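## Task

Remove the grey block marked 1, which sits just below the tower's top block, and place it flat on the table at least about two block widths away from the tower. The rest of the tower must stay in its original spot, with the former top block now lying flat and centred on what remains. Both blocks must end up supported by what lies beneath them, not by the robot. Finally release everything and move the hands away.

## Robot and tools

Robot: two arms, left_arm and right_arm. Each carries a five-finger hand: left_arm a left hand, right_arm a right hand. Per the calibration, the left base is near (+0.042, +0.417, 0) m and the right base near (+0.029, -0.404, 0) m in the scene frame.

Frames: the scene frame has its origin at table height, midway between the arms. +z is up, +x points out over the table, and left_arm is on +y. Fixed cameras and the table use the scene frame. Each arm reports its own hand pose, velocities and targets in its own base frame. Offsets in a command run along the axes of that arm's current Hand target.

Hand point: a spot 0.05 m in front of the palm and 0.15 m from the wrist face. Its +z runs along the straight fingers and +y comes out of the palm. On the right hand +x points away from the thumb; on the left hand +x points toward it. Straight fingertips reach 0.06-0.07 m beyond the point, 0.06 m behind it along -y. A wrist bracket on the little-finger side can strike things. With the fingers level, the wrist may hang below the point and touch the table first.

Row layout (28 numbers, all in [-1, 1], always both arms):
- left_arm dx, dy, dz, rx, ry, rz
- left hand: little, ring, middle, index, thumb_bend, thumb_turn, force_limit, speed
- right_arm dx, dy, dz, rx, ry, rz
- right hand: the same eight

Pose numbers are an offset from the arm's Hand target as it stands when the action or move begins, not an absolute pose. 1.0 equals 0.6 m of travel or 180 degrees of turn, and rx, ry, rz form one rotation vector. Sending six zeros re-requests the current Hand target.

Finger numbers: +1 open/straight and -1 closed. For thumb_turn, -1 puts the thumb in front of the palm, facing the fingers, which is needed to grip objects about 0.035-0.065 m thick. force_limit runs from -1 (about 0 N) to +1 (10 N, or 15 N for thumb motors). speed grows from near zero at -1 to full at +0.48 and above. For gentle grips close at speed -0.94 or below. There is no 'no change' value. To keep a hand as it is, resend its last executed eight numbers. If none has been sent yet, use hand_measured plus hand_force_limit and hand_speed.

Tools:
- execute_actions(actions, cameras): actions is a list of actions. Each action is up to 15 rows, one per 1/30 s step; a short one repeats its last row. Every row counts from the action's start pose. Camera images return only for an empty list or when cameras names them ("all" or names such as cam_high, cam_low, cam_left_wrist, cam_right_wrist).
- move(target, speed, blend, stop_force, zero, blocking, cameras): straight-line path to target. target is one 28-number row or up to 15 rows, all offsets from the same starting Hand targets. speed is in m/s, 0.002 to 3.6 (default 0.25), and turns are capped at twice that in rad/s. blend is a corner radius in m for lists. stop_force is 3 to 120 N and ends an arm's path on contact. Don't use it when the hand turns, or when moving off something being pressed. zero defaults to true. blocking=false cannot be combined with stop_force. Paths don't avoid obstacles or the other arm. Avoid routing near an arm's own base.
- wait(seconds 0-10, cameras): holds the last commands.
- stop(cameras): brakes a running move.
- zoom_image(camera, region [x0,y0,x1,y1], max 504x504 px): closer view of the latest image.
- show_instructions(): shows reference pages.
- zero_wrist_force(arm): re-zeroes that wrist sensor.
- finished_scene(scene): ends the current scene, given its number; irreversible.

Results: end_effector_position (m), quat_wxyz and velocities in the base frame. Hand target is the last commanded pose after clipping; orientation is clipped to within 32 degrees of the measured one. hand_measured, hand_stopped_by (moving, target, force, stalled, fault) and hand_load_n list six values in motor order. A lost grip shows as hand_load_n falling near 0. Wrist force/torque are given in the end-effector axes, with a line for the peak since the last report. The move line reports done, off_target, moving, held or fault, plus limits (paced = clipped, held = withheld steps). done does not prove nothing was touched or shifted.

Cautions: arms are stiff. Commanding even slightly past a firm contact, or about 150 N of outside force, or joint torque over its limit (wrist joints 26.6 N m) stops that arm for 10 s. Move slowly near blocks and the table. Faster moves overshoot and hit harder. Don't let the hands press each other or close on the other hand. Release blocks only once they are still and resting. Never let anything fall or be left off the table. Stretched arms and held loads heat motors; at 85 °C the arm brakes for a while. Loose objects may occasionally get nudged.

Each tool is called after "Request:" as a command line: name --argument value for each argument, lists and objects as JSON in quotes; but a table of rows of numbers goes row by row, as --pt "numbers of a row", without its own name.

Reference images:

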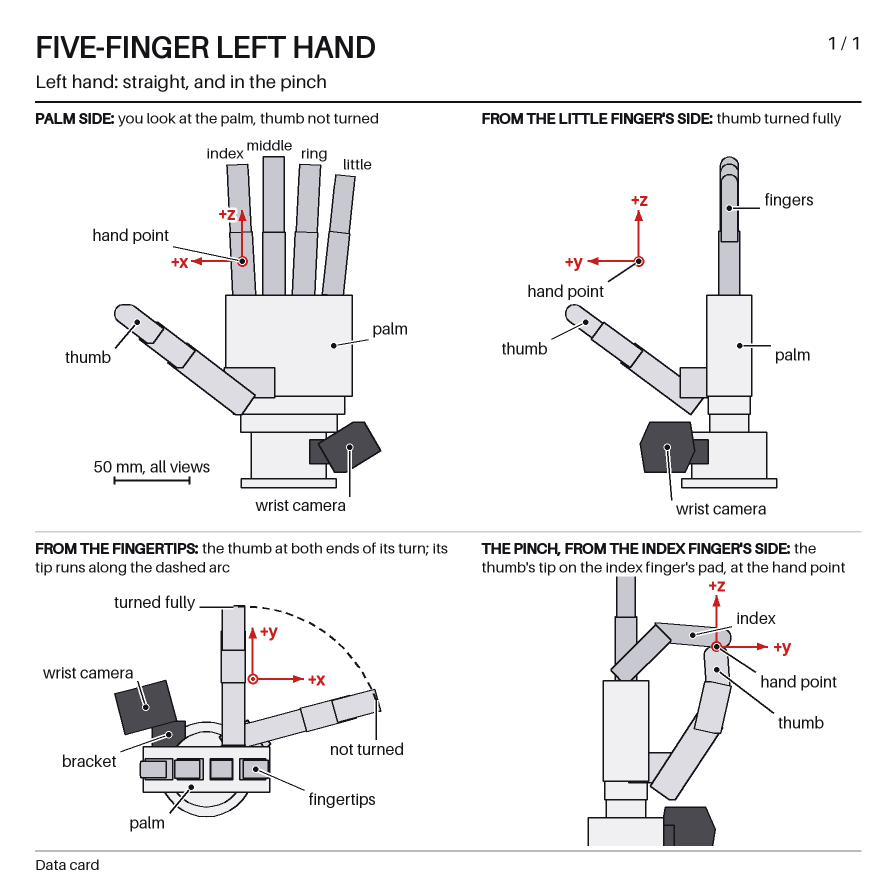

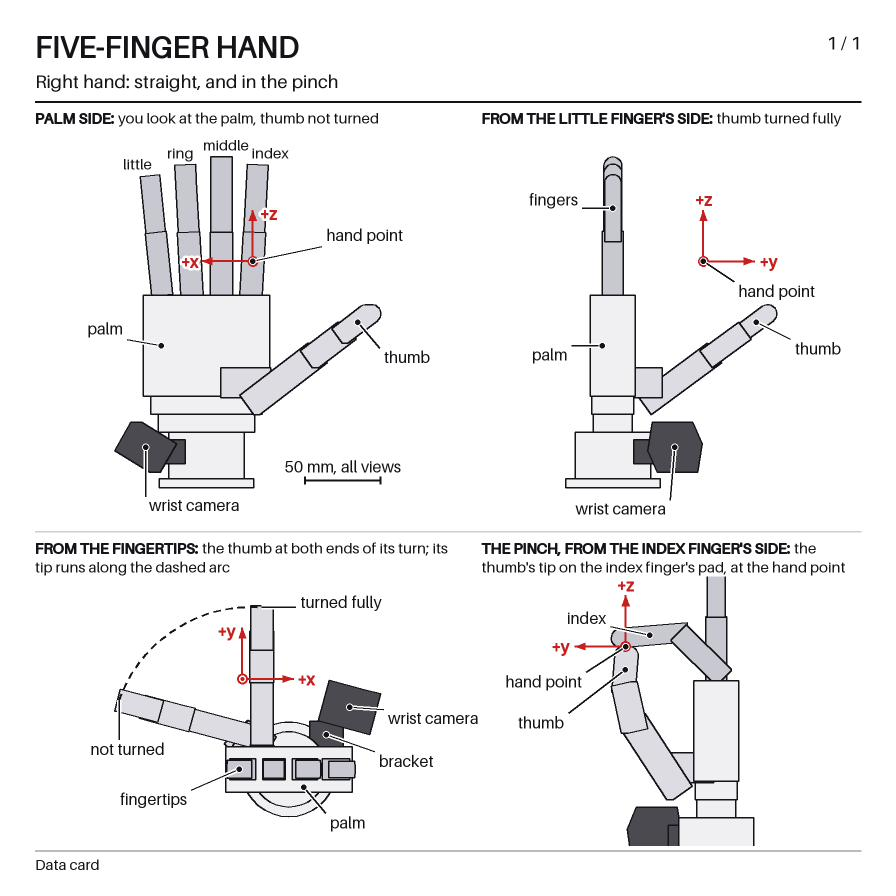

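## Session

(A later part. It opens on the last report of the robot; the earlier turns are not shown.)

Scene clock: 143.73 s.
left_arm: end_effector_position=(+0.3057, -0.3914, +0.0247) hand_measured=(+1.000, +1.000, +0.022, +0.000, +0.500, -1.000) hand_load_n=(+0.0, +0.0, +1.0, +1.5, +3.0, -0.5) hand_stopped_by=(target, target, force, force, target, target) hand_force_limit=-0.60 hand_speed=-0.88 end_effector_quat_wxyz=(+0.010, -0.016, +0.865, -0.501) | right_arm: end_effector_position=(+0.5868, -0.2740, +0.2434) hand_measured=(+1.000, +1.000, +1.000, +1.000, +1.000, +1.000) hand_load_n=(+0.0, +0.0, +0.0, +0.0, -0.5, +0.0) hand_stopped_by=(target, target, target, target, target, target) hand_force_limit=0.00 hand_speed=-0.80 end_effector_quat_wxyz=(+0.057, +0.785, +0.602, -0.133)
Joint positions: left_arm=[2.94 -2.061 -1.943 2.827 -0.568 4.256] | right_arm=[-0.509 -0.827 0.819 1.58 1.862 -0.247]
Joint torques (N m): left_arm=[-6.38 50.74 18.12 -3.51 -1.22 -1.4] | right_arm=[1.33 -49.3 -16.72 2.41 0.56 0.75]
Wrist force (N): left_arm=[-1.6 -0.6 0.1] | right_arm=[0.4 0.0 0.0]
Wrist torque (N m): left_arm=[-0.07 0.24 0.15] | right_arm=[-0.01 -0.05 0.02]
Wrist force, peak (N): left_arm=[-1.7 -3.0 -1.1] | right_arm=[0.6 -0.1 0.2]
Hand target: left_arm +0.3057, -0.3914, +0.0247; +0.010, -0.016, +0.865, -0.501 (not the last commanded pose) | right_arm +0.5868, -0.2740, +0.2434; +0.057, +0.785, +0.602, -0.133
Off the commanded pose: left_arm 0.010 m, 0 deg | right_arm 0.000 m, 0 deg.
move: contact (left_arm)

Request:
move --target '[0,0,0,0,0,0,1,1,0.3,0.3,0.75,-1,-0.6,-0.5,0,0,0,0,0,0,1,1,1,1,1,1,0,-0.8]' --speed 0.1

Request:
move --pt "0 -0.1443 -0.0833 0 0 0 1 1 0.3 0.3 0.75 -1 -0.6 -0.5 0 0 0 0 0 0 1 1 1 1 1 1 0 -0.8" --pt "0.2 -0.1439 -0.084 0 0 0 1 1 0.3 0.3 0.75 -1 -0.6 -0.5 0 0 0 0 0 0 1 1 1 1 1 1 0 -0.8" --pt "0.2 -0.0412 -0.0247 0 0 0 1 1 0.3 0.3 0.75 -1 -0.6 -0.5 0 0 0 0 0 0 1 1 1 1 1 1 0 -0.8" --speed 0.15 --blend '[0.015,0.015,0]' --cameras '["cam_low","cam_left_wrist"]'

Request:
zoom_image --camera "cam_low" --region '[510, 210, 570, 270]'

Request:
zoom_image --camera "cam_left_wrist" --region '[180, 200, 380, 400]'

Scene clock: 156.47 s.
left_arm: end_effector_position=(+0.3057, -0.3914, +0.0247) hand_measured=(+1.000, +1.000, +0.300, +0.300, +0.750, -1.000) hand_load_n=(+0.0, +0.0, +0.0, +0.0, +0.0, +0.0) hand_stopped_by=(target, target, target, target, target, target) hand_force_limit=-0.60 hand_speed=-0.50 end_effector_quat_wxyz=(+0.010, -0.016, +0.865, -0.501) | right_arm: end_effector_position=(+0.5868, -0.2740, +0.2434) hand_measured=(+1.000, +1.000, +1.000, +1.000, +1.000, +1.000) hand_load_n=(+0.0, +0.0, +0.0, +0.0, +0.0, +0.0) hand_stopped_by=(target, target, target, target, target, target) hand_force_limit=0.00 hand_speed=-0.80 end_effector_quat_wxyz=(+0.057, +0.785, +0.602, -0.133)
Joint positions: left_arm=[2.94 -2.061 -1.943 2.827 -0.568 4.256] | right_arm=[-0.509 -0.827 0.819 1.58 1.862 -0.247]
Joint torques (N m): left_arm=[0.81 50.4 17.07 -3.2 -0.81 -0.19] | right_arm=[1.4 -48.59 -15.9 2.27 0.55 0.94]
Wrist force (N): left_arm=[-1.5 -0.9 -0.2] | right_arm=[0.3 0.0 0.0]
Wrist torque (N m): left_arm=[-0.07 0.22 0.15] | right_arm=[0.00 -0.04 0.02]
Wrist force, peak (N): left_arm=[-2.0 -0.9 -0.4] | right_arm=[0.5 0.0 0.1]
Hand target: left_arm +0.3057, -0.3914, +0.0247; +0.010, -0.016, +0.865, -0.501 | right_arm +0.5868, -0.2740, +0.2434; +0.057, +0.785, +0.602, -0.133
Off the commanded pose: left_arm 0.000 m, 0 deg | right_arm 0.000 m, 0 deg.
move: done

Scene clock: 159.13 s.
left_arm: end_effector_position=(+0.1857, -0.3954, +0.0534) hand_measured=(+1.000, +1.000, +0.300, +0.300, +0.750, -1.000) hand_load_n=(+0.0, +0.0, +0.0, +0.0, +0.0, +0.0) hand_stopped_by=(target, target, target, target, target, target) hand_force_limit=-0.60 hand_speed=-0.50 end_effector_quat_wxyz=(+0.010, -0.016, +0.865, -0.501) | right_arm: end_effector_position=(+0.5868, -0.2740, +0.2434) hand_measured=(+1.000, +1.000, +1.000, +1.000, +1.000, +1.000) hand_load_n=(+0.0, +0.0, +0.0, +0.0, +0.0, +0.0) hand_stopped_by=(target, target, target, target, target, target) hand_force_limit=0.00 hand_speed=-0.80 end_effector_quat_wxyz=(+0.057, +0.785, +0.602, -0.133)
Joint positions: left_arm=[2.831 -1.787 -2.211 2.967 -0.618 4.081] | right_arm=[-0.509 -0.827 0.819 1.58 1.862 -0.247]
Joint torques (N m): left_arm=[-9.63 10.67 3.74 0.06 -1.52 -2.39] | right_arm=[1.31 -48.89 -16 2.38 0.57 1.04]
Wrist force (N): left_arm=[-1.4 -0.6 -0.3] | right_arm=[0.2 -0.1 0.0]
Wrist torque (N m): left_arm=[-0.03 0.21 0.12] | right_arm=[-0.02 -0.02 0.01]
Wrist force, peak (N): left_arm=[-2.2 -1.5 -0.4] | right_arm=[0.5 0.0 -0.2]
Hand target: left_arm +0.1857, -0.3954, +0.0533; +0.010, -0.016, +0.865, -0.501 | right_arm +0.5868, -0.2740, +0.2434; +0.057, +0.785, +0.602, -0.133
Off the commanded pose: left_arm 0.000 m, 0 deg | right_arm 0.000 m, 0 deg.
move: done
Images, in order (width x height): cam_low 896x504, cam_left_wrist 616x616.

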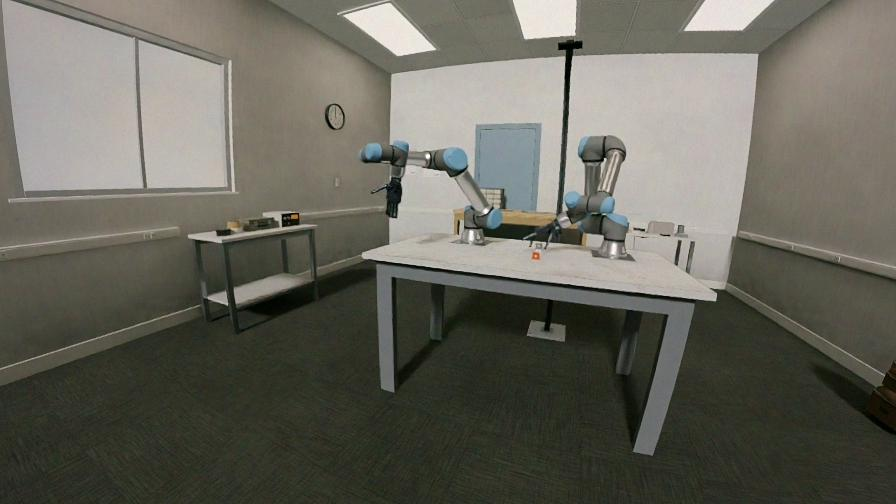

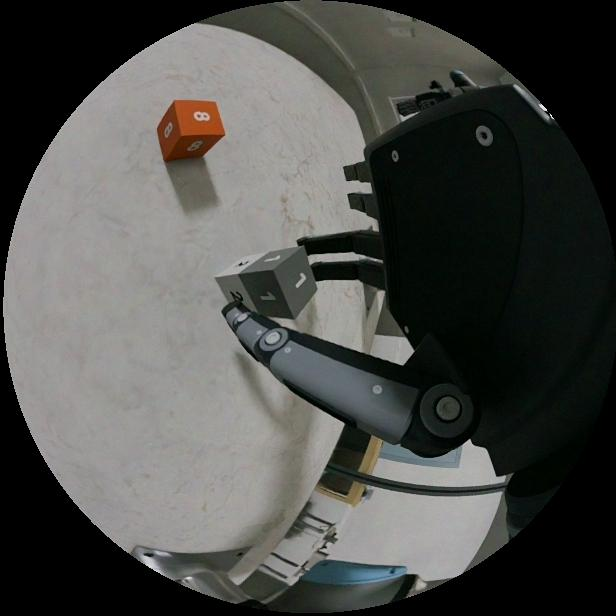

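Scaled by 8.400 from the camera's 896x504 image, which has a finer 1280x720 frame.

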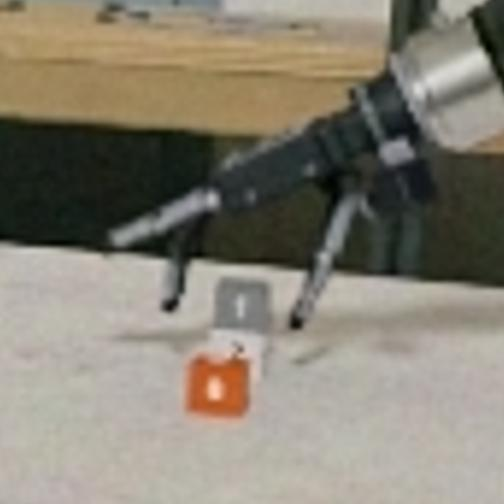

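Scaled by 2.520 from the camera's 616x616 image, which has a finer 880x880 frame.

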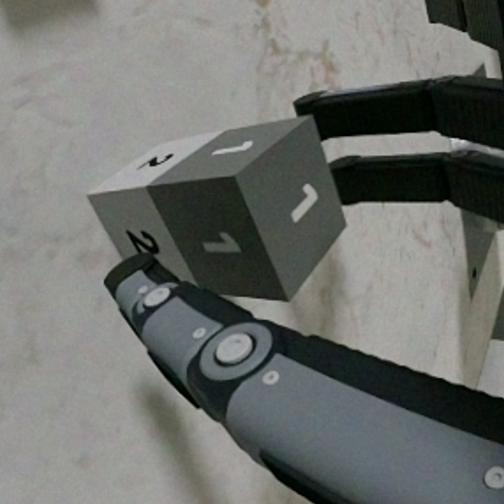

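Request:
move --target '[0,0,0,0,0,0,1,1,0.3,0.3,0.5,-1,-0.6,-0.6,0,0,0,0,0,0,1,1,1,1,1,1,0,-0.8]' --speed 0.1 --cameras '["cam_low"]'

Request:
zoom_image --camera "cam_low" --region '[525, 235, 555, 265]'

Scene clock: 170.57 s.
left_arm: end_effector_position=(+0.1857, -0.3954, +0.0533) hand_measured=(+1.000, +1.000, +0.300, +0.300, +0.500, -1.000) hand_load_n=(+0.0, +0.0, +0.0, +0.0, +0.0, +0.0) hand_stopped_by=(target, target, target, target, target, target) hand_force_limit=-0.60 hand_speed=-0.60 end_effector_quat_wxyz=(+0.010, -0.016, +0.865, -0.501) | right_arm: end_effector_position=(+0.5868, -0.2740, +0.2434) hand_measured=(+1.000, +1.000, +1.000, +1.000, +1.000, +1.000) hand_load_n=(+0.0, +0.0, +0.0, +0.0, +0.0, +0.0) hand_stopped_by=(target, target, target, target, target, target) hand_force_limit=0.00 hand_speed=-0.80 end_effector_quat_wxyz=(+0.057, +0.785, +0.602, -0.133)
Joint positions: left_arm=[2.831 -1.787 -2.212 2.967 -0.618 4.081] | right_arm=[-0.509 -0.827 0.819 1.58 1.862 -0.247]
Joint torques (N m): left_arm=[-9.12 10.33 3.8 0.16 -1.52 -2.38] | right_arm=[1.71 -49.62 -16.56 2.34 0.58 1.02]
Wrist force (N): left_arm=[-1.8 -0.6 -0.1] | right_arm=[0.2 0.0 0.2]
Wrist torque (N m): left_arm=[-0.03 0.26 0.09] | right_arm=[-0.02 -0.03 0.01]
Wrist force, peak (N): left_arm=[-2.0 -0.8 0.2] | right_arm=[0.5 -0.2 -0.1]
Hand target: left_arm +0.1857, -0.3954, +0.0533; +0.010, -0.016, +0.865, -0.501 | right_arm +0.5868, -0.2740, +0.2434; +0.057, +0.785, +0.602, -0.133
Off the commanded pose: left_arm 0.000 m, 0 deg | right_arm 0.000 m, 0 deg.
move: done
Images, in order (width x height): cam_low 896x504.

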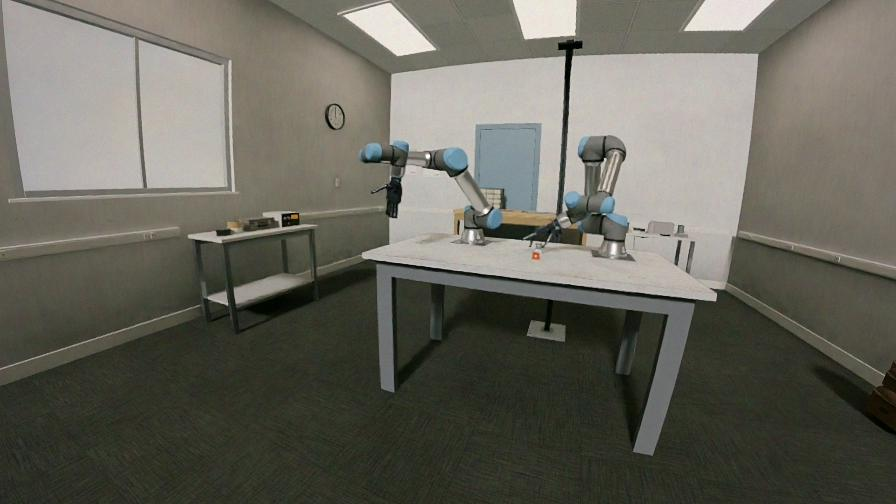

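Scaled by 16.800 from the camera's 896x504 image, which has a finer 1280x720 frame.

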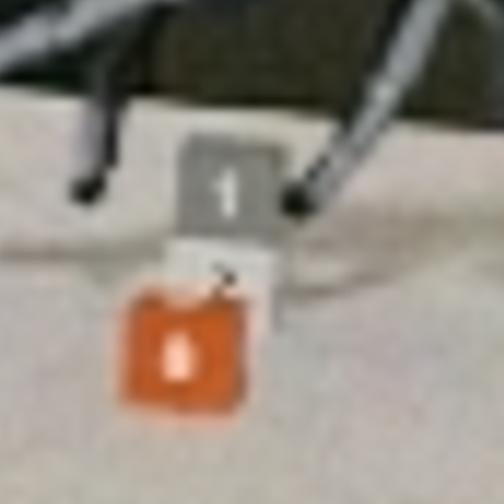

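Request:
move --target '[0,0,0,0,0,0,1,1,-0.3,-0.3,0.5,-1,-0.6,-0.88,0,0,0,0,0,0,1,1,1,1,1,1,0,-0.8]' --speed 0.1 --cameras '["cam_low","cam_left_wrist"]'

Request:
zoom_image --camera "cam_low" --region '[525, 235, 555, 265]'

Request:
zoom_image --camera "cam_left_wrist" --region '[180, 200, 380, 400]'

Scene clock: 177.73 s.
left_arm: end_effector_position=(+0.1857, -0.3954, +0.0533) hand_measured=(+1.000, +1.000, +0.022, +0.000, +0.500, -1.000) hand_load_n=(+0.0, +0.0, +1.5, +2.0, +2.0, +0.0) hand_stopped_by=(target, target, force, force, target, target) hand_force_limit=-0.60 hand_speed=-0.88 end_effector_quat_wxyz=(+0.010, -0.016, +0.865, -0.501) | right_arm: end_effector_position=(+0.5868, -0.2740, +0.2434) hand_measured=(+1.000, +1.000, +1.000, +1.000, +1.000, +1.000) hand_load_n=(+0.0, +0.0, +0.0, +0.0, +0.0, +0.0) hand_stopped_by=(target, target, target, target, target, target) hand_force_limit=0.00 hand_speed=-0.80 end_effector_quat_wxyz=(+0.057, +0.785, +0.602, -0.133)
Joint positions: left_arm=[2.831 -1.787 -2.212 2.967 -0.618 4.081] | right_arm=[-0.509 -0.827 0.819 1.58 1.862 -0.247]
Joint torques (N m): left_arm=[-9.01 12.93 4.4 0.08 -1.52 -2.26] | right_arm=[0.58 -48.43 -15.99 2.43 0.38 0.99]
Wrist force (N): left_arm=[-1.2 -2.7 -1.0] | right_arm=[0.4 -0.1 0.1]
Wrist torque (N m): left_arm=[-0.12 0.22 0.14] | right_arm=[-0.02 -0.05 0.02]
Wrist force, peak (N): left_arm=[-1.4 -2.8 -1.0] | right_arm=[0.5 -0.1 0.3]
Hand target: left_arm +0.1857, -0.3954, +0.0533; +0.010, -0.016, +0.865, -0.501 | right_arm +0.5868, -0.2740, +0.2434; +0.057, +0.785, +0.602, -0.133
Off the commanded pose: left_arm 0.000 m, 0 deg | right_arm 0.000 m, 0 deg.
move: done
Images, in order (width x height): cam_low 896x504, cam_left_wrist 616x616.

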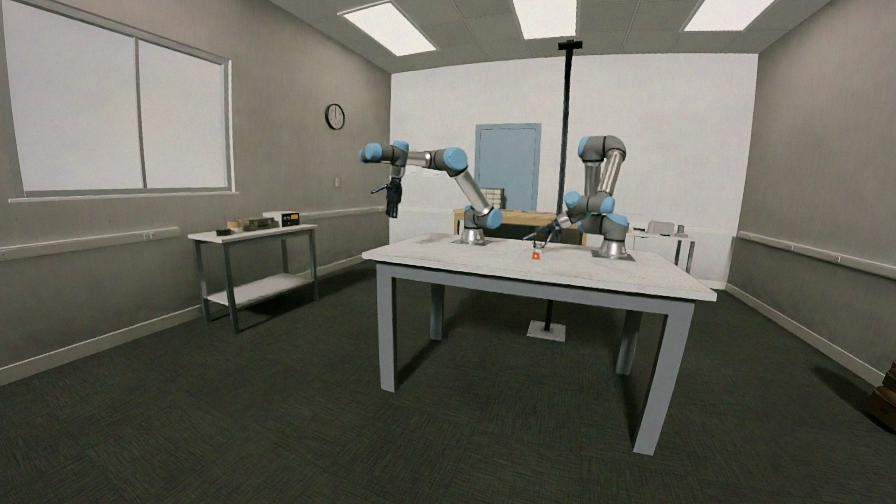

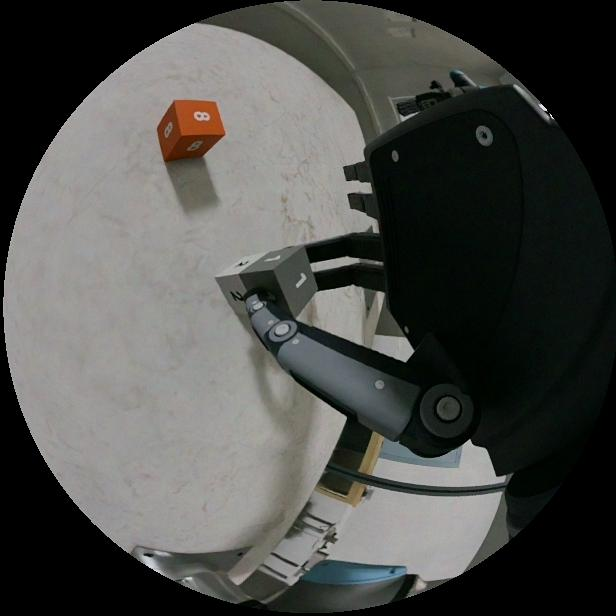

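Scaled by 16.800 from the camera's 896x504 image, which has a finer 1280x720 frame.

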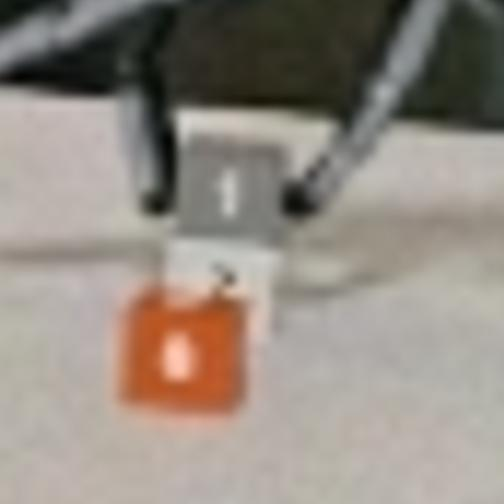

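Scaled by 2.520 from the camera's 616x616 image, which has a finer 880x880 frame.

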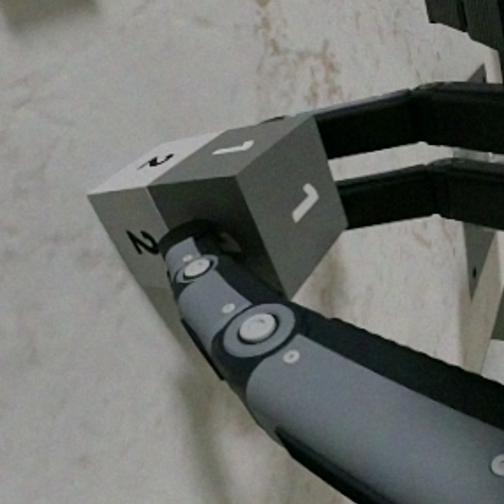

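Request:
move --pt "0 -0.0577 -0.0333 0 0 0 1 1 -0.3 -0.3 0.5 -1 -0.6 -0.88 0 0 0 0 0 0 1 1 1 1 1 1 0 -0.8" --pt "-0.2 0.0465 -0.2137 0 0 0 1 1 -0.3 -0.3 0.5 -1 -0.6 -0.88 0 0 0 0 0 0 1 1 1 1 1 1 0 -0.8" --pt "-0.2 0.1378 -0.1610 0 0 0 1 1 -0.3 -0.3 0.5 -1 -0.6 -0.88 0 0 0 0 0 0 1 1 1 1 1 1 0 -0.8" --speed 0.15 --blend '[0.015,0.02,0]'

Request:
move --target '[0,0.0217,0.0125,0,0,0,1,1,-0.3,-0.3,0.5,-1,-0.6,-0.88,0,0,0,0,0,0,1,1,1,1,1,1,0,-0.8]' --speed 0.015 --stop_force 3 --cameras '["cam_low"]'

Request:
zoom_image --camera "cam_low" --region '[510, 220, 570, 280]'

Scene clock: 193.33 s.
left_arm: end_effector_position=(+0.3009, -0.2660, +0.0299) hand_measured=(+1.000, +1.000, +0.022, +0.000, +0.500, -1.000) hand_load_n=(+0.0, +0.0, +1.0, +2.0, +3.0, -0.5) hand_stopped_by=(target, target, force, force, target, target) hand_force_limit=-0.60 hand_speed=-0.88 end_effector_quat_wxyz=(+0.010, -0.016, +0.865, -0.501) | right_arm: end_effector_position=(+0.5868, -0.2740, +0.2434) hand_measured=(+1.000, +1.000, +1.000, +1.000, +1.000, +1.000) hand_load_n=(+0.0, +0.0, +0.0, +0.0, +0.0, +0.0) hand_stopped_by=(target, target, target, target, target, target) hand_force_limit=0.00 hand_speed=-0.80 end_effector_quat_wxyz=(+0.057, +0.785, +0.602, -0.133)
Joint positions: left_arm=[3.318 -2.104 -2.112 2.412 -0.536 4.985] | right_arm=[-0.509 -0.827 0.819 1.58 1.862 -0.247]
Joint torques (N m): left_arm=[-8.53 18.28 13.76 -0.61 3.44 -2.4] | right_arm=[1.48 -48.83 -15.79 2.35 0.54 1.14]
Wrist force (N): left_arm=[-1.4 -0.9 -0.5] | right_arm=[0.2 0.0 0.2]
Wrist torque (N m): left_arm=[-0.06 0.16 0.15] | right_arm=[-0.02 -0.03 0.01]
Wrist force, peak (N): left_arm=[-1.2 -3.0 -1.2] | right_arm=[0.5 -0.1 0.0]
Hand target: left_arm +0.3009, -0.2660, +0.0298; +0.010, -0.016, +0.865, -0.501 | right_arm +0.5868, -0.2740, +0.2434; +0.057, +0.785, +0.602, -0.133
Off the commanded pose: left_arm 0.000 m, 0 deg | right_arm 0.000 m, 0 deg.
move: done

Scene clock: 194.87 s.
left_arm: end_effector_position=(+0.3009, -0.2660, +0.0246) hand_measured=(+1.000, +1.000, +0.022, +0.000, +0.500, -1.000) hand_load_n=(+0.0, +0.0, +1.0, +2.0, +3.0, +0.0) hand_stopped_by=(target, target, force, force, target, target) hand_force_limit=-0.60 hand_speed=-0.88 end_effector_quat_wxyz=(+0.010, -0.016, +0.865, -0.501) | right_arm: end_effector_position=(+0.5868, -0.2740, +0.2434) hand_measured=(+1.000, +1.000, +1.000, +1.000, +1.000, +1.000) hand_load_n=(+0.0, +0.0, +0.0, +0.0, +0.0, +0.0) hand_stopped_by=(target, target, target, target, target, target) hand_force_limit=0.00 hand_speed=-0.80 end_effector_quat_wxyz=(+0.057, +0.785, +0.602, -0.133)
Joint positions: left_arm=[3.317 -2.117 -2.113 2.426 -0.536 4.985] | right_arm=[-0.509 -0.827 0.819 1.58 1.862 -0.247]
Joint torques (N m): left_arm=[-7.24 47.54 13.82 -4.14 0.16 -2.24] | right_arm=[1.37 -49.29 -16.27 2.42 0.6 1.02]
Wrist force (N): left_arm=[-1.6 -0.8 -0.4] | right_arm=[0.3 0.1 0.0]
Wrist torque (N m): left_arm=[-0.03 0.19 0.13] | right_arm=[0.00 -0.05 0.02]
Wrist force, peak (N): left_arm=[-1.5 -3.4 -1.8] | right_arm=[0.5 0.1 0.0]
Hand target: left_arm +0.3009, -0.2660, +0.0246; +0.010, -0.016, +0.865, -0.501 (not the last commanded pose) | right_arm +0.5868, -0.2740, +0.2434; +0.057, +0.785, +0.602, -0.133
Off the commanded pose: left_arm 0.010 m, 0 deg | right_arm 0.000 m, 0 deg.
move: contact (left_arm)
Images, in order (width x height): cam_low 896x504.

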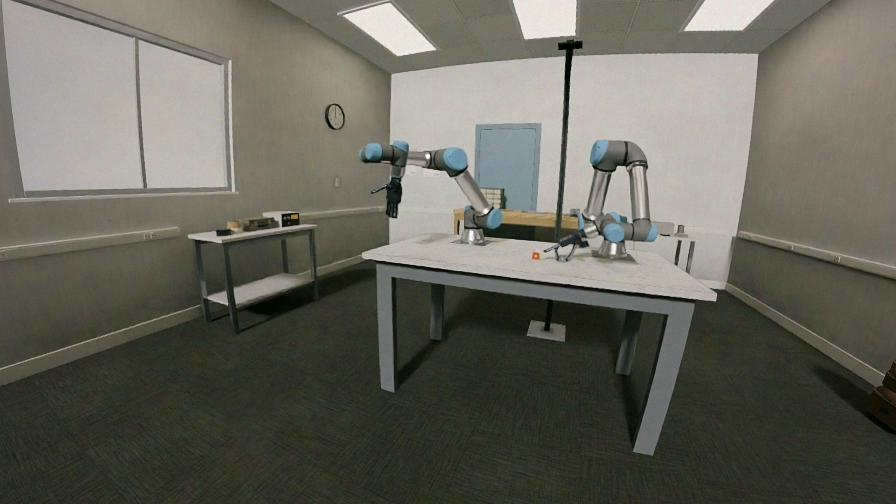

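Scaled by 8.400 from the camera's 896x504 image, which has a finer 1280x720 frame.

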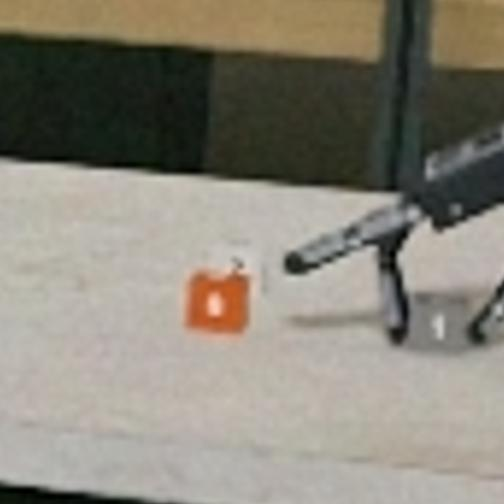

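Request:
move --target '[0,0,0,0,0,0,1,1,0.3,0.3,0.75,-1,-0.6,-0.5,0,0,0,0,0,0,1,1,1,1,1,1,0,-0.8]' --speed 0.1

Request:
move --pt "0 -0.1155 -0.0667 0 0 0 1 1 0.3 0.3 0.75 -1 -0.6 -0.5 0 0 0 0 0 0 1 1 1 1 1 1 0 -0.8" --pt "0.0003 -0.2202 0.1143 0 0 0 1 1 0.3 0.3 0.75 -1 -0.6 -0.5 0 0 0 0 0 0 1 1 1 1 1 1 0 -0.8" --pt "0.0003 -0.1047 0.181 0 0 0 1 1 0.3 0.3 0.75 -1 -0.6 -0.5 0 0 0 0 0 0 1 1 1 1 1 1 0 -0.8" --speed 0.15 --blend '[0.015,0.01,0]'

Request:
move --pt "0 0 0 0 0 0 1 1 0.3 0.3 0.75 -1 -0.6 -0.5 0 0 0 0 0 0 1 1 1 1 1 1 0 -0.8" --pt "0 0 0 0 0 0 1 1 0.3 0.3 0.5 -1 -0.6 -0.6 0 0 0 0 0 0 1 1 1 1 1 1 0 -0.8" --pt "0 0 0 0 0 0 1 1 -0.3 -0.3 0.5 -1 -0.6 -0.88 0 0 0 0 0 0 1 1 1 1 1 1 0 -0.8" --speed 0.1 --cameras '["cam_low","cam_left_wrist"]'

Request:
zoom_image --camera "cam_low" --region '[510, 220, 570, 280]'

Request:
zoom_image --camera "cam_left_wrist" --region '[180, 200, 380, 400]'

Scene clock: 209.33 s.
left_arm: end_effector_position=(+0.3009, -0.2660, +0.0246) hand_measured=(+1.000, +1.000, +0.300, +0.300, +0.750, -1.000) hand_load_n=(+0.0, +0.0, +0.0, +0.0, +0.0, +0.0) hand_stopped_by=(target, target, target, target, target, target) hand_force_limit=-0.60 hand_speed=-0.50 end_effector_quat_wxyz=(+0.010, -0.016, +0.865, -0.501) | right_arm: end_effector_position=(+0.5868, -0.2740, +0.2434) hand_measured=(+1.000, +1.000, +1.000, +1.000, +1.000, +1.000) hand_load_n=(+0.0, +0.0, +0.0, +0.0, +0.0, +0.0) hand_stopped_by=(target, target, target, target, target, target) hand_force_limit=0.00 hand_speed=-0.80 end_effector_quat_wxyz=(+0.057, +0.785, +0.602, -0.133)
Joint positions: left_arm=[3.317 -2.117 -2.113 2.426 -0.536 4.985] | right_arm=[-0.509 -0.827 0.819 1.58 1.862 -0.247]
Joint torques (N m): left_arm=[-1.02 47.65 13.37 -3.45 -0.33 -1.58] | right_arm=[2.38 -49.09 -16.78 2.27 0.66 1.33]
Wrist force (N): left_arm=[-1.6 -0.9 -0.6] | right_arm=[0.1 0.1 0.0]
Wrist torque (N m): left_arm=[-0.04 0.18 0.13] | right_arm=[0.01 -0.01 0.01]
Wrist force, peak (N): left_arm=[-1.7 -1.1 -1.0] | right_arm=[0.5 -0.3 0.1]
Hand target: left_arm +0.3009, -0.2660, +0.0246; +0.010, -0.016, +0.865, -0.501 | right_arm +0.5868, -0.2740, +0.2434; +0.057, +0.785, +0.602, -0.133
Off the commanded pose: left_arm 0.000 m, 0 deg | right_arm 0.000 m, 0 deg.
move: done

Scene clock: 211.90 s.
left_arm: end_effector_position=(+0.3055, -0.3914, +0.0252) hand_measured=(+1.000, +1.000, +0.300, +0.300, +0.750, -1.000) hand_load_n=(+0.0, +0.0, +0.0, +0.0, +0.0, +0.0) hand_stopped_by=(target, target, target, target, target, target) hand_force_limit=-0.60 hand_speed=-0.50 end_effector_quat_wxyz=(+0.010, -0.016, +0.865, -0.501) | right_arm: end_effector_position=(+0.5868, -0.2740, +0.2434) hand_measured=(+1.000, +1.000, +1.000, +1.000, +1.000, +1.000) hand_load_n=(+0.0, +0.0, +0.0, +0.0, +0.0, +0.0) hand_stopped_by=(target, target, target, target, target, target) hand_force_limit=0.00 hand_speed=-0.80 end_effector_quat_wxyz=(+0.057, +0.785, +0.602, -0.133)
Joint positions: left_arm=[2.94 -2.06 -1.944 2.826 -0.568 4.256] | right_arm=[-0.509 -0.827 0.819 1.58 1.862 -0.247]
Joint torques (N m): left_arm=[-9.24 21.48 2.94 -0.27 -1.39 -2.22] | right_arm=[1.9 -49.58 -15.23 2.21 0.63 1.18]
Wrist force (N): left_arm=[-1.7 -0.7 -0.1] | right_arm=[0.4 -0.1 0.0]
Wrist torque (N m): left_arm=[-0.05 0.25 0.14] | right_arm=[-0.02 -0.05 0.02]
Wrist force, peak (N): left_arm=[-1.9 -1.6 -0.8] | right_arm=[0.5 0.1 0.0]
Hand target: left_arm +0.3055, -0.3914, +0.0251; +0.010, -0.016, +0.865, -0.501 | right_arm +0.5868, -0.2740, +0.2434; +0.057, +0.785, +0.602, -0.133
Off the commanded pose: left_arm 0.000 m, 0 deg | right_arm 0.000 m, 0 deg.
move: done

Scene clock: 214.27 s.
left_arm: end_effector_position=(+0.3055, -0.3914, +0.0251) hand_measured=(+1.000, +1.000, +0.022, +0.000, +0.500, -1.000) hand_load_n=(+0.0, +0.0, +1.5, +2.0, +2.5, +0.0) hand_stopped_by=(target, target, force, force, target, target) hand_force_limit=-0.60 hand_speed=-0.88 end_effector_quat_wxyz=(+0.010, -0.016, +0.865, -0.501) | right_arm: end_effector_position=(+0.5868, -0.2740, +0.2434) hand_measured=(+1.000, +1.000, +1.000, +1.000, +1.000, +1.000) hand_load_n=(+0.0, +0.0, +0.0, +0.0, +0.0, +0.0) hand_stopped_by=(target, target, target, target, target, target) hand_force_limit=0.00 hand_speed=-0.80 end_effector_quat_wxyz=(+0.057, +0.785, +0.602, -0.133)
Joint positions: left_arm=[2.94 -2.06 -1.944 2.826 -0.568 4.256] | right_arm=[-0.509 -0.827 0.819 1.58 1.862 -0.247]
Joint torques (N m): left_arm=[-8.89 20.85 4.21 -0.18 -0.88 -2.39] | right_arm=[2.13 -49.2 -15.58 2.47 0.53 1.18]
Wrist force (N): left_arm=[-1.3 -2.2 -0.9] | right_arm=[0.3 -0.1 0.1]
Wrist torque (N m): left_arm=[-0.09 0.20 0.17] | right_arm=[-0.03 -0.04 0.01]
Wrist force, peak (N): left_arm=[-1.4 -2.5 -1.1] | right_arm=[0.4 0.0 0.3]
Hand target: left_arm +0.3055, -0.3914, +0.0251; +0.010, -0.016, +0.865, -0.501 | right_arm +0.5868, -0.2740, +0.2434; +0.057, +0.785, +0.602, -0.133
Off the commanded pose: left_arm 0.000 m, 0 deg | right_arm 0.000 m, 0 deg.
move: done
Images, in order (width x height): cam_low 896x504, cam_left_wrist 616x616.

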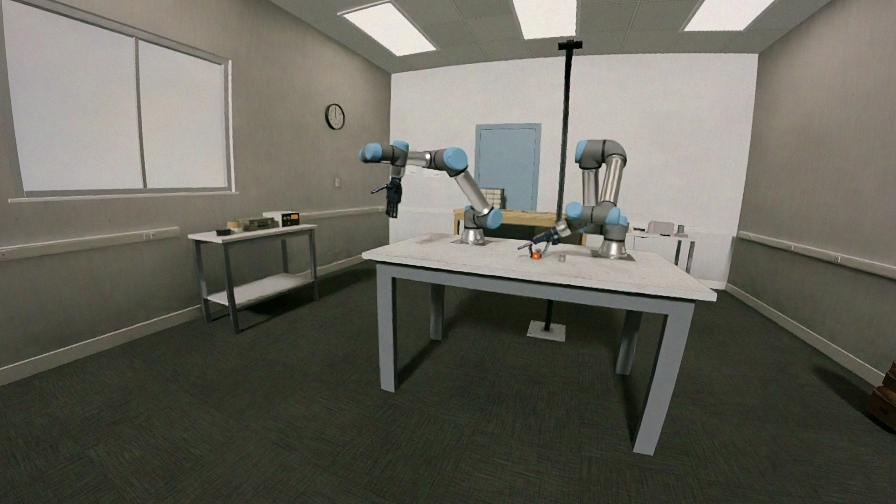

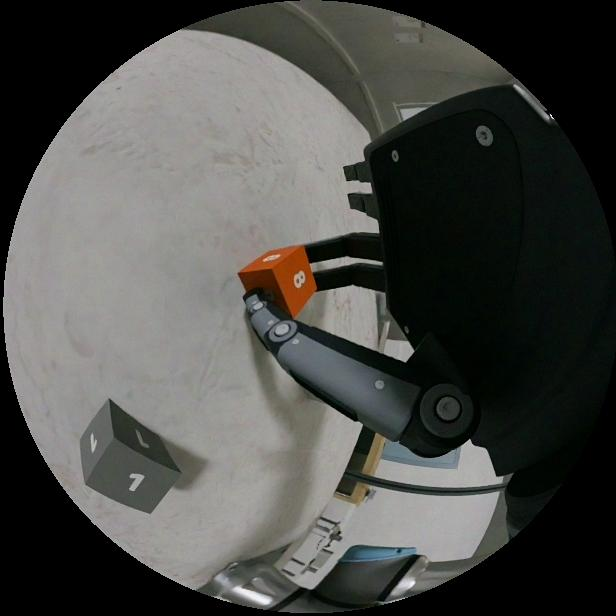

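Scaled by 8.400 from the camera's 896x504 image, which has a finer 1280x720 frame.

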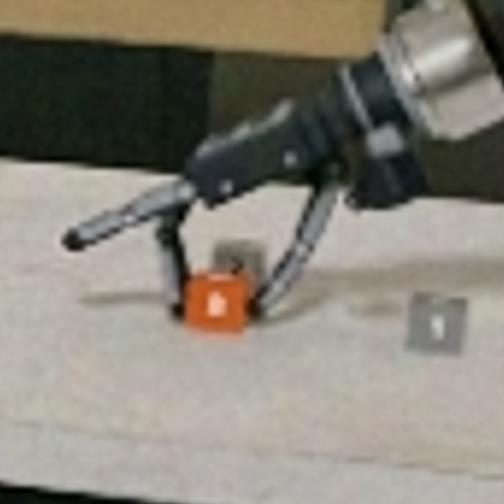

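Scaled by 2.520 from the camera's 616x616 image, which has a finer 880x880 frame.

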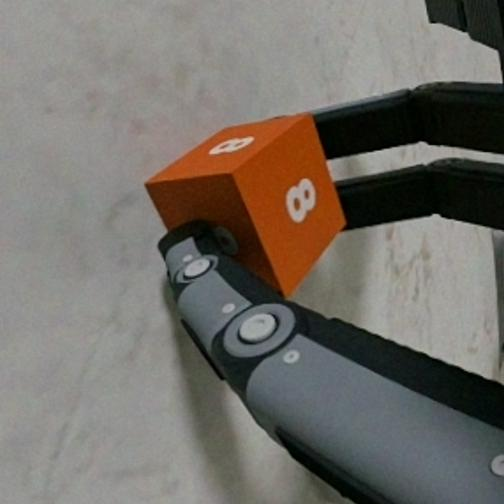

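Request:
move --pt "0 -0.0866 -0.05 0 0 0 1 1 -0.3 -0.3 0.5 -1 -0.6 -0.88 0 0 0 0 0 0 1 1 1 1 1 1 0 -0.8" --pt "0.1998 -0.0859 -0.0512 0 0 0 1 1 -0.3 -0.3 0.5 -1 -0.6 -0.88 0 0 0 0 0 0 1 1 1 1 1 1 0 -0.8" --pt "0.1998 -0.0482 -0.0295 0 0 0 1 1 -0.3 -0.3 0.5 -1 -0.6 -0.88 0 0 0 0 0 0 1 1 1 1 1 1 0 -0.8" --speed 0.15 --blend '[0.015,0.01,0]' --cameras '["cam_low","cam_left_wrist"]'

Request:
zoom_image --camera "cam_low" --region '[525, 235, 555, 265]'

Request:
zoom_image --camera "cam_left_wrist" --region '[180, 200, 380, 400]'

Scene clock: 228.90 s.
left_arm: end_effector_position=(+0.1857, -0.3950, +0.0589) hand_measured=(+1.000, +1.000, +0.022, +0.000, +0.500, -1.000) hand_load_n=(+0.0, -0.5, +1.5, +1.5, +3.0, +0.0) hand_stopped_by=(target, target, force, force, target, target) hand_force_limit=-0.60 hand_speed=-0.88 end_effector_quat_wxyz=(+0.010, -0.016, +0.865, -0.501) | right_arm: end_effector_position=(+0.5868, -0.2740, +0.2434) hand_measured=(+1.000, +1.000, +1.000, +1.000, +1.000, +1.000) hand_load_n=(+0.0, +0.0, +0.0, +0.0, +0.0, +0.0) hand_stopped_by=(target, target, target, target, target, target) hand_force_limit=0.00 hand_speed=-0.80 end_effector_quat_wxyz=(+0.057, +0.785, +0.602, -0.133)
Joint positions: left_arm=[2.832 -1.775 -2.207 2.948 -0.617 4.084] | right_arm=[-0.509 -0.827 0.819 1.58 1.862 -0.247]
Joint torques (N m): left_arm=[-8.33 9.17 4.17 0.21 -1.48 -2.35] | right_arm=[3.07 -49.18 -15.38 2.21 0.64 1.39]
Wrist force (N): left_arm=[-1.8 -0.6 -0.2] | right_arm=[0.1 0.0 0.0]
Wrist torque (N m): left_arm=[-0.03 0.27 0.10] | right_arm=[-0.01 -0.01 0.00]
Wrist force, peak (N): left_arm=[-1.4 -2.8 -1.2] | right_arm=[0.6 0.0 0.1]
Hand target: left_arm +0.1856, -0.3950, +0.0588; +0.010, -0.016, +0.865, -0.501 | right_arm +0.5868, -0.2740, +0.2434; +0.057, +0.785, +0.602, -0.133
Off the commanded pose: left_arm 0.000 m, 0 deg | right_arm 0.000 m, 0 deg.
move: done
Images, in order (width x height): cam_low 896x504, cam_left_wrist 616x616.

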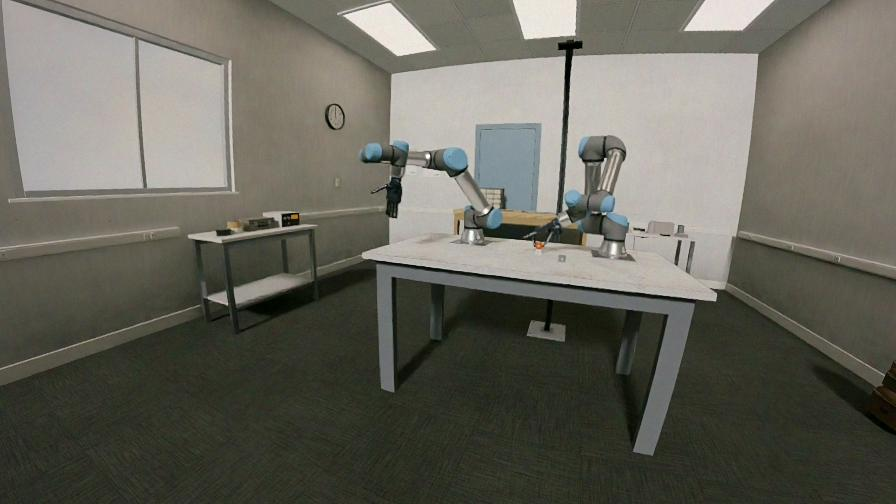

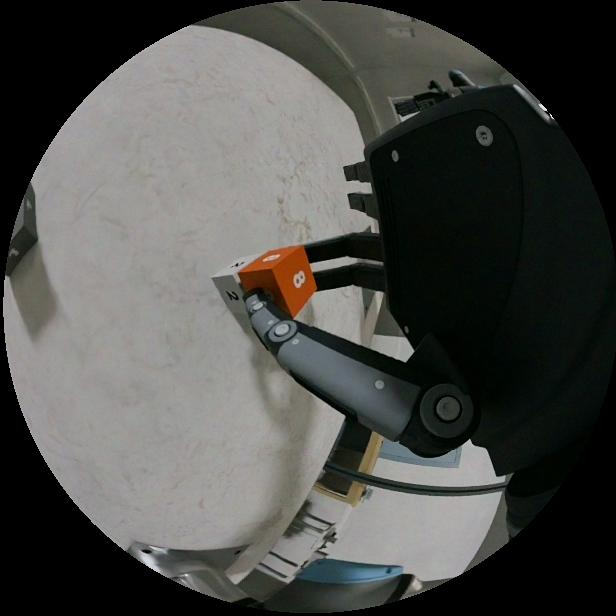

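Scaled by 16.800 from the camera's 896x504 image, which has a finer 1280x720 frame.

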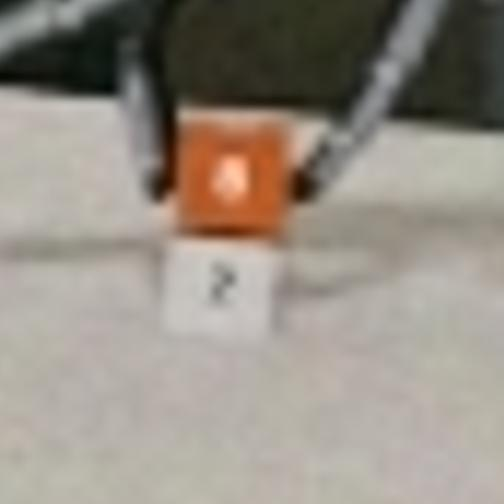

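Scaled by 2.520 from the camera's 616x616 image, which has a finer 880x880 frame.

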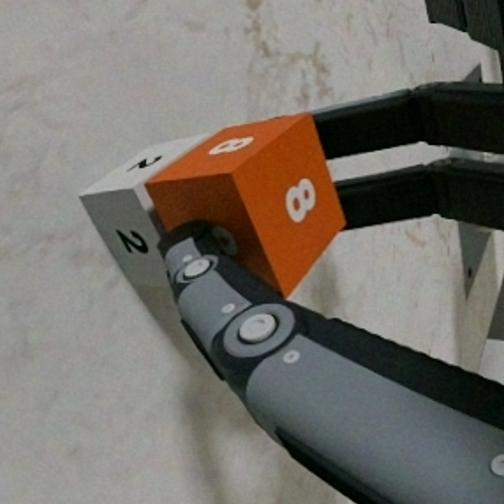

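Request:
move --target '[0,0.0140,0.0090,0,0,0,1,1,-0.3,-0.3,0.5,-1,-0.6,-0.88,0,0,0,0,0,0,1,1,1,1,1,1,0,-0.8]' --speed 0.012 --stop_force 3 --cameras '["cam_low","cam_left_wrist"]'

Request:
zoom_image --camera "cam_low" --region '[525, 235, 555, 265]'

Request:
zoom_image --camera "cam_left_wrist" --region '[180, 200, 380, 400]'

Scene clock: 241.03 s.
left_arm: end_effector_position=(+0.1857, -0.3952, +0.0537) hand_measured=(+1.000, +1.000, +0.022, +0.000, +0.500, -1.000) hand_load_n=(+0.0, -0.5, +1.5, +1.5, +2.5, +0.0) hand_stopped_by=(target, target, force, force, target, target) hand_force_limit=-0.60 hand_speed=-0.88 end_effector_quat_wxyz=(+0.010, -0.016, +0.865, -0.501) | right_arm: end_effector_position=(+0.5868, -0.2740, +0.2434) hand_measured=(+1.000, +1.000, +1.000, +1.000, +1.000, +1.000) hand_load_n=(+0.0, +0.0, +0.0, +0.0, +0.0, +0.0) hand_stopped_by=(target, target, target, target, target, target) hand_force_limit=0.00 hand_speed=-0.80 end_effector_quat_wxyz=(+0.057, +0.785, +0.602, -0.133)
Joint positions: left_arm=[2.831 -1.786 -2.212 2.965 -0.617 4.082] | right_arm=[-0.509 -0.827 0.819 1.58 1.862 -0.247]
Joint torques (N m): left_arm=[6.74 38.84 18.34 -3.15 0.42 1.55] | right_arm=[1.7 -48.91 -15.3 2.2 0.73 1.53]
Wrist force (N): left_arm=[-1.5 -0.4 0.1] | right_arm=[0.1 0.0 0.1]
Wrist torque (N m): left_arm=[-0.02 0.23 0.11] | right_arm=[-0.01 -0.02 0.01]
Wrist force, peak (N): left_arm=[-1.8 -3.4 -1.0] | right_arm=[0.5 0.1 0.0]
Hand target: left_arm +0.1857, -0.3952, +0.0537; +0.010, -0.016, +0.865, -0.501 (not the last commanded pose) | right_arm +0.5868, -0.2740, +0.2434; +0.057, +0.785, +0.602, -0.133
Off the commanded pose: left_arm 0.005 m, 0 deg | right_arm 0.000 m, 0 deg.
move: contact (left_arm)
Images, in order (width x height): cam_low 896x504, cam_left_wrist 616x616.

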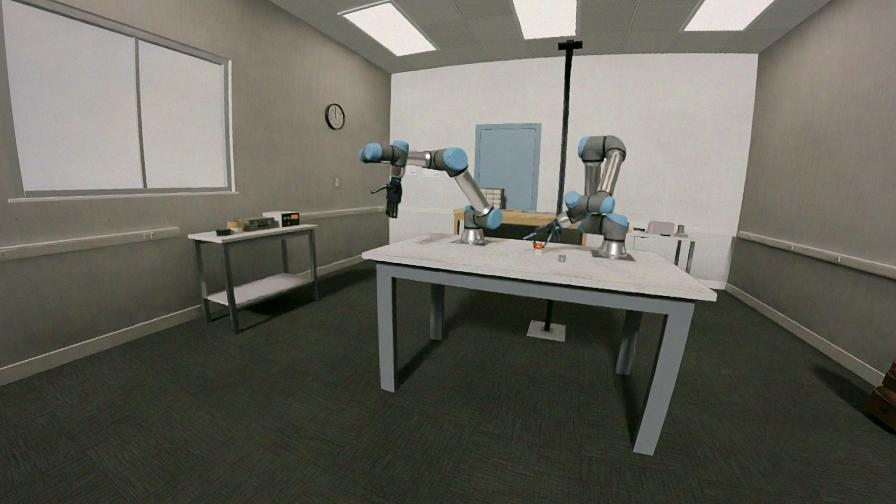

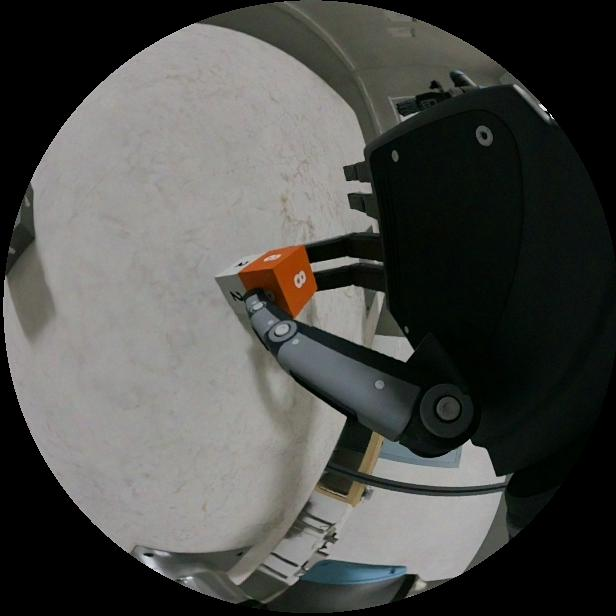

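Scaled by 16.800 from the camera's 896x504 image, which has a finer 1280x720 frame.

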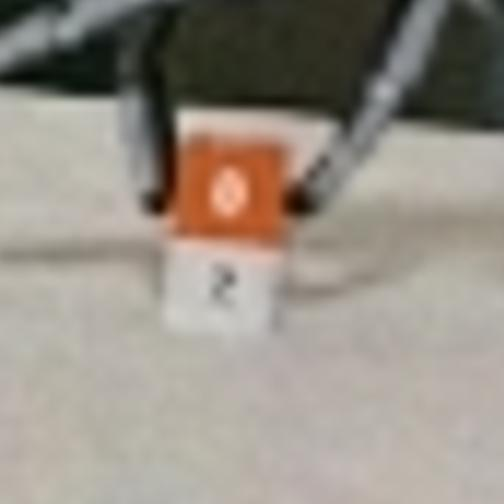

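Scaled by 2.520 from the camera's 616x616 image, which has a finer 880x880 frame.

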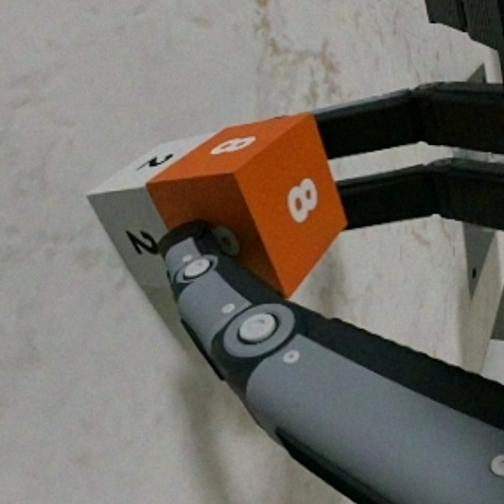

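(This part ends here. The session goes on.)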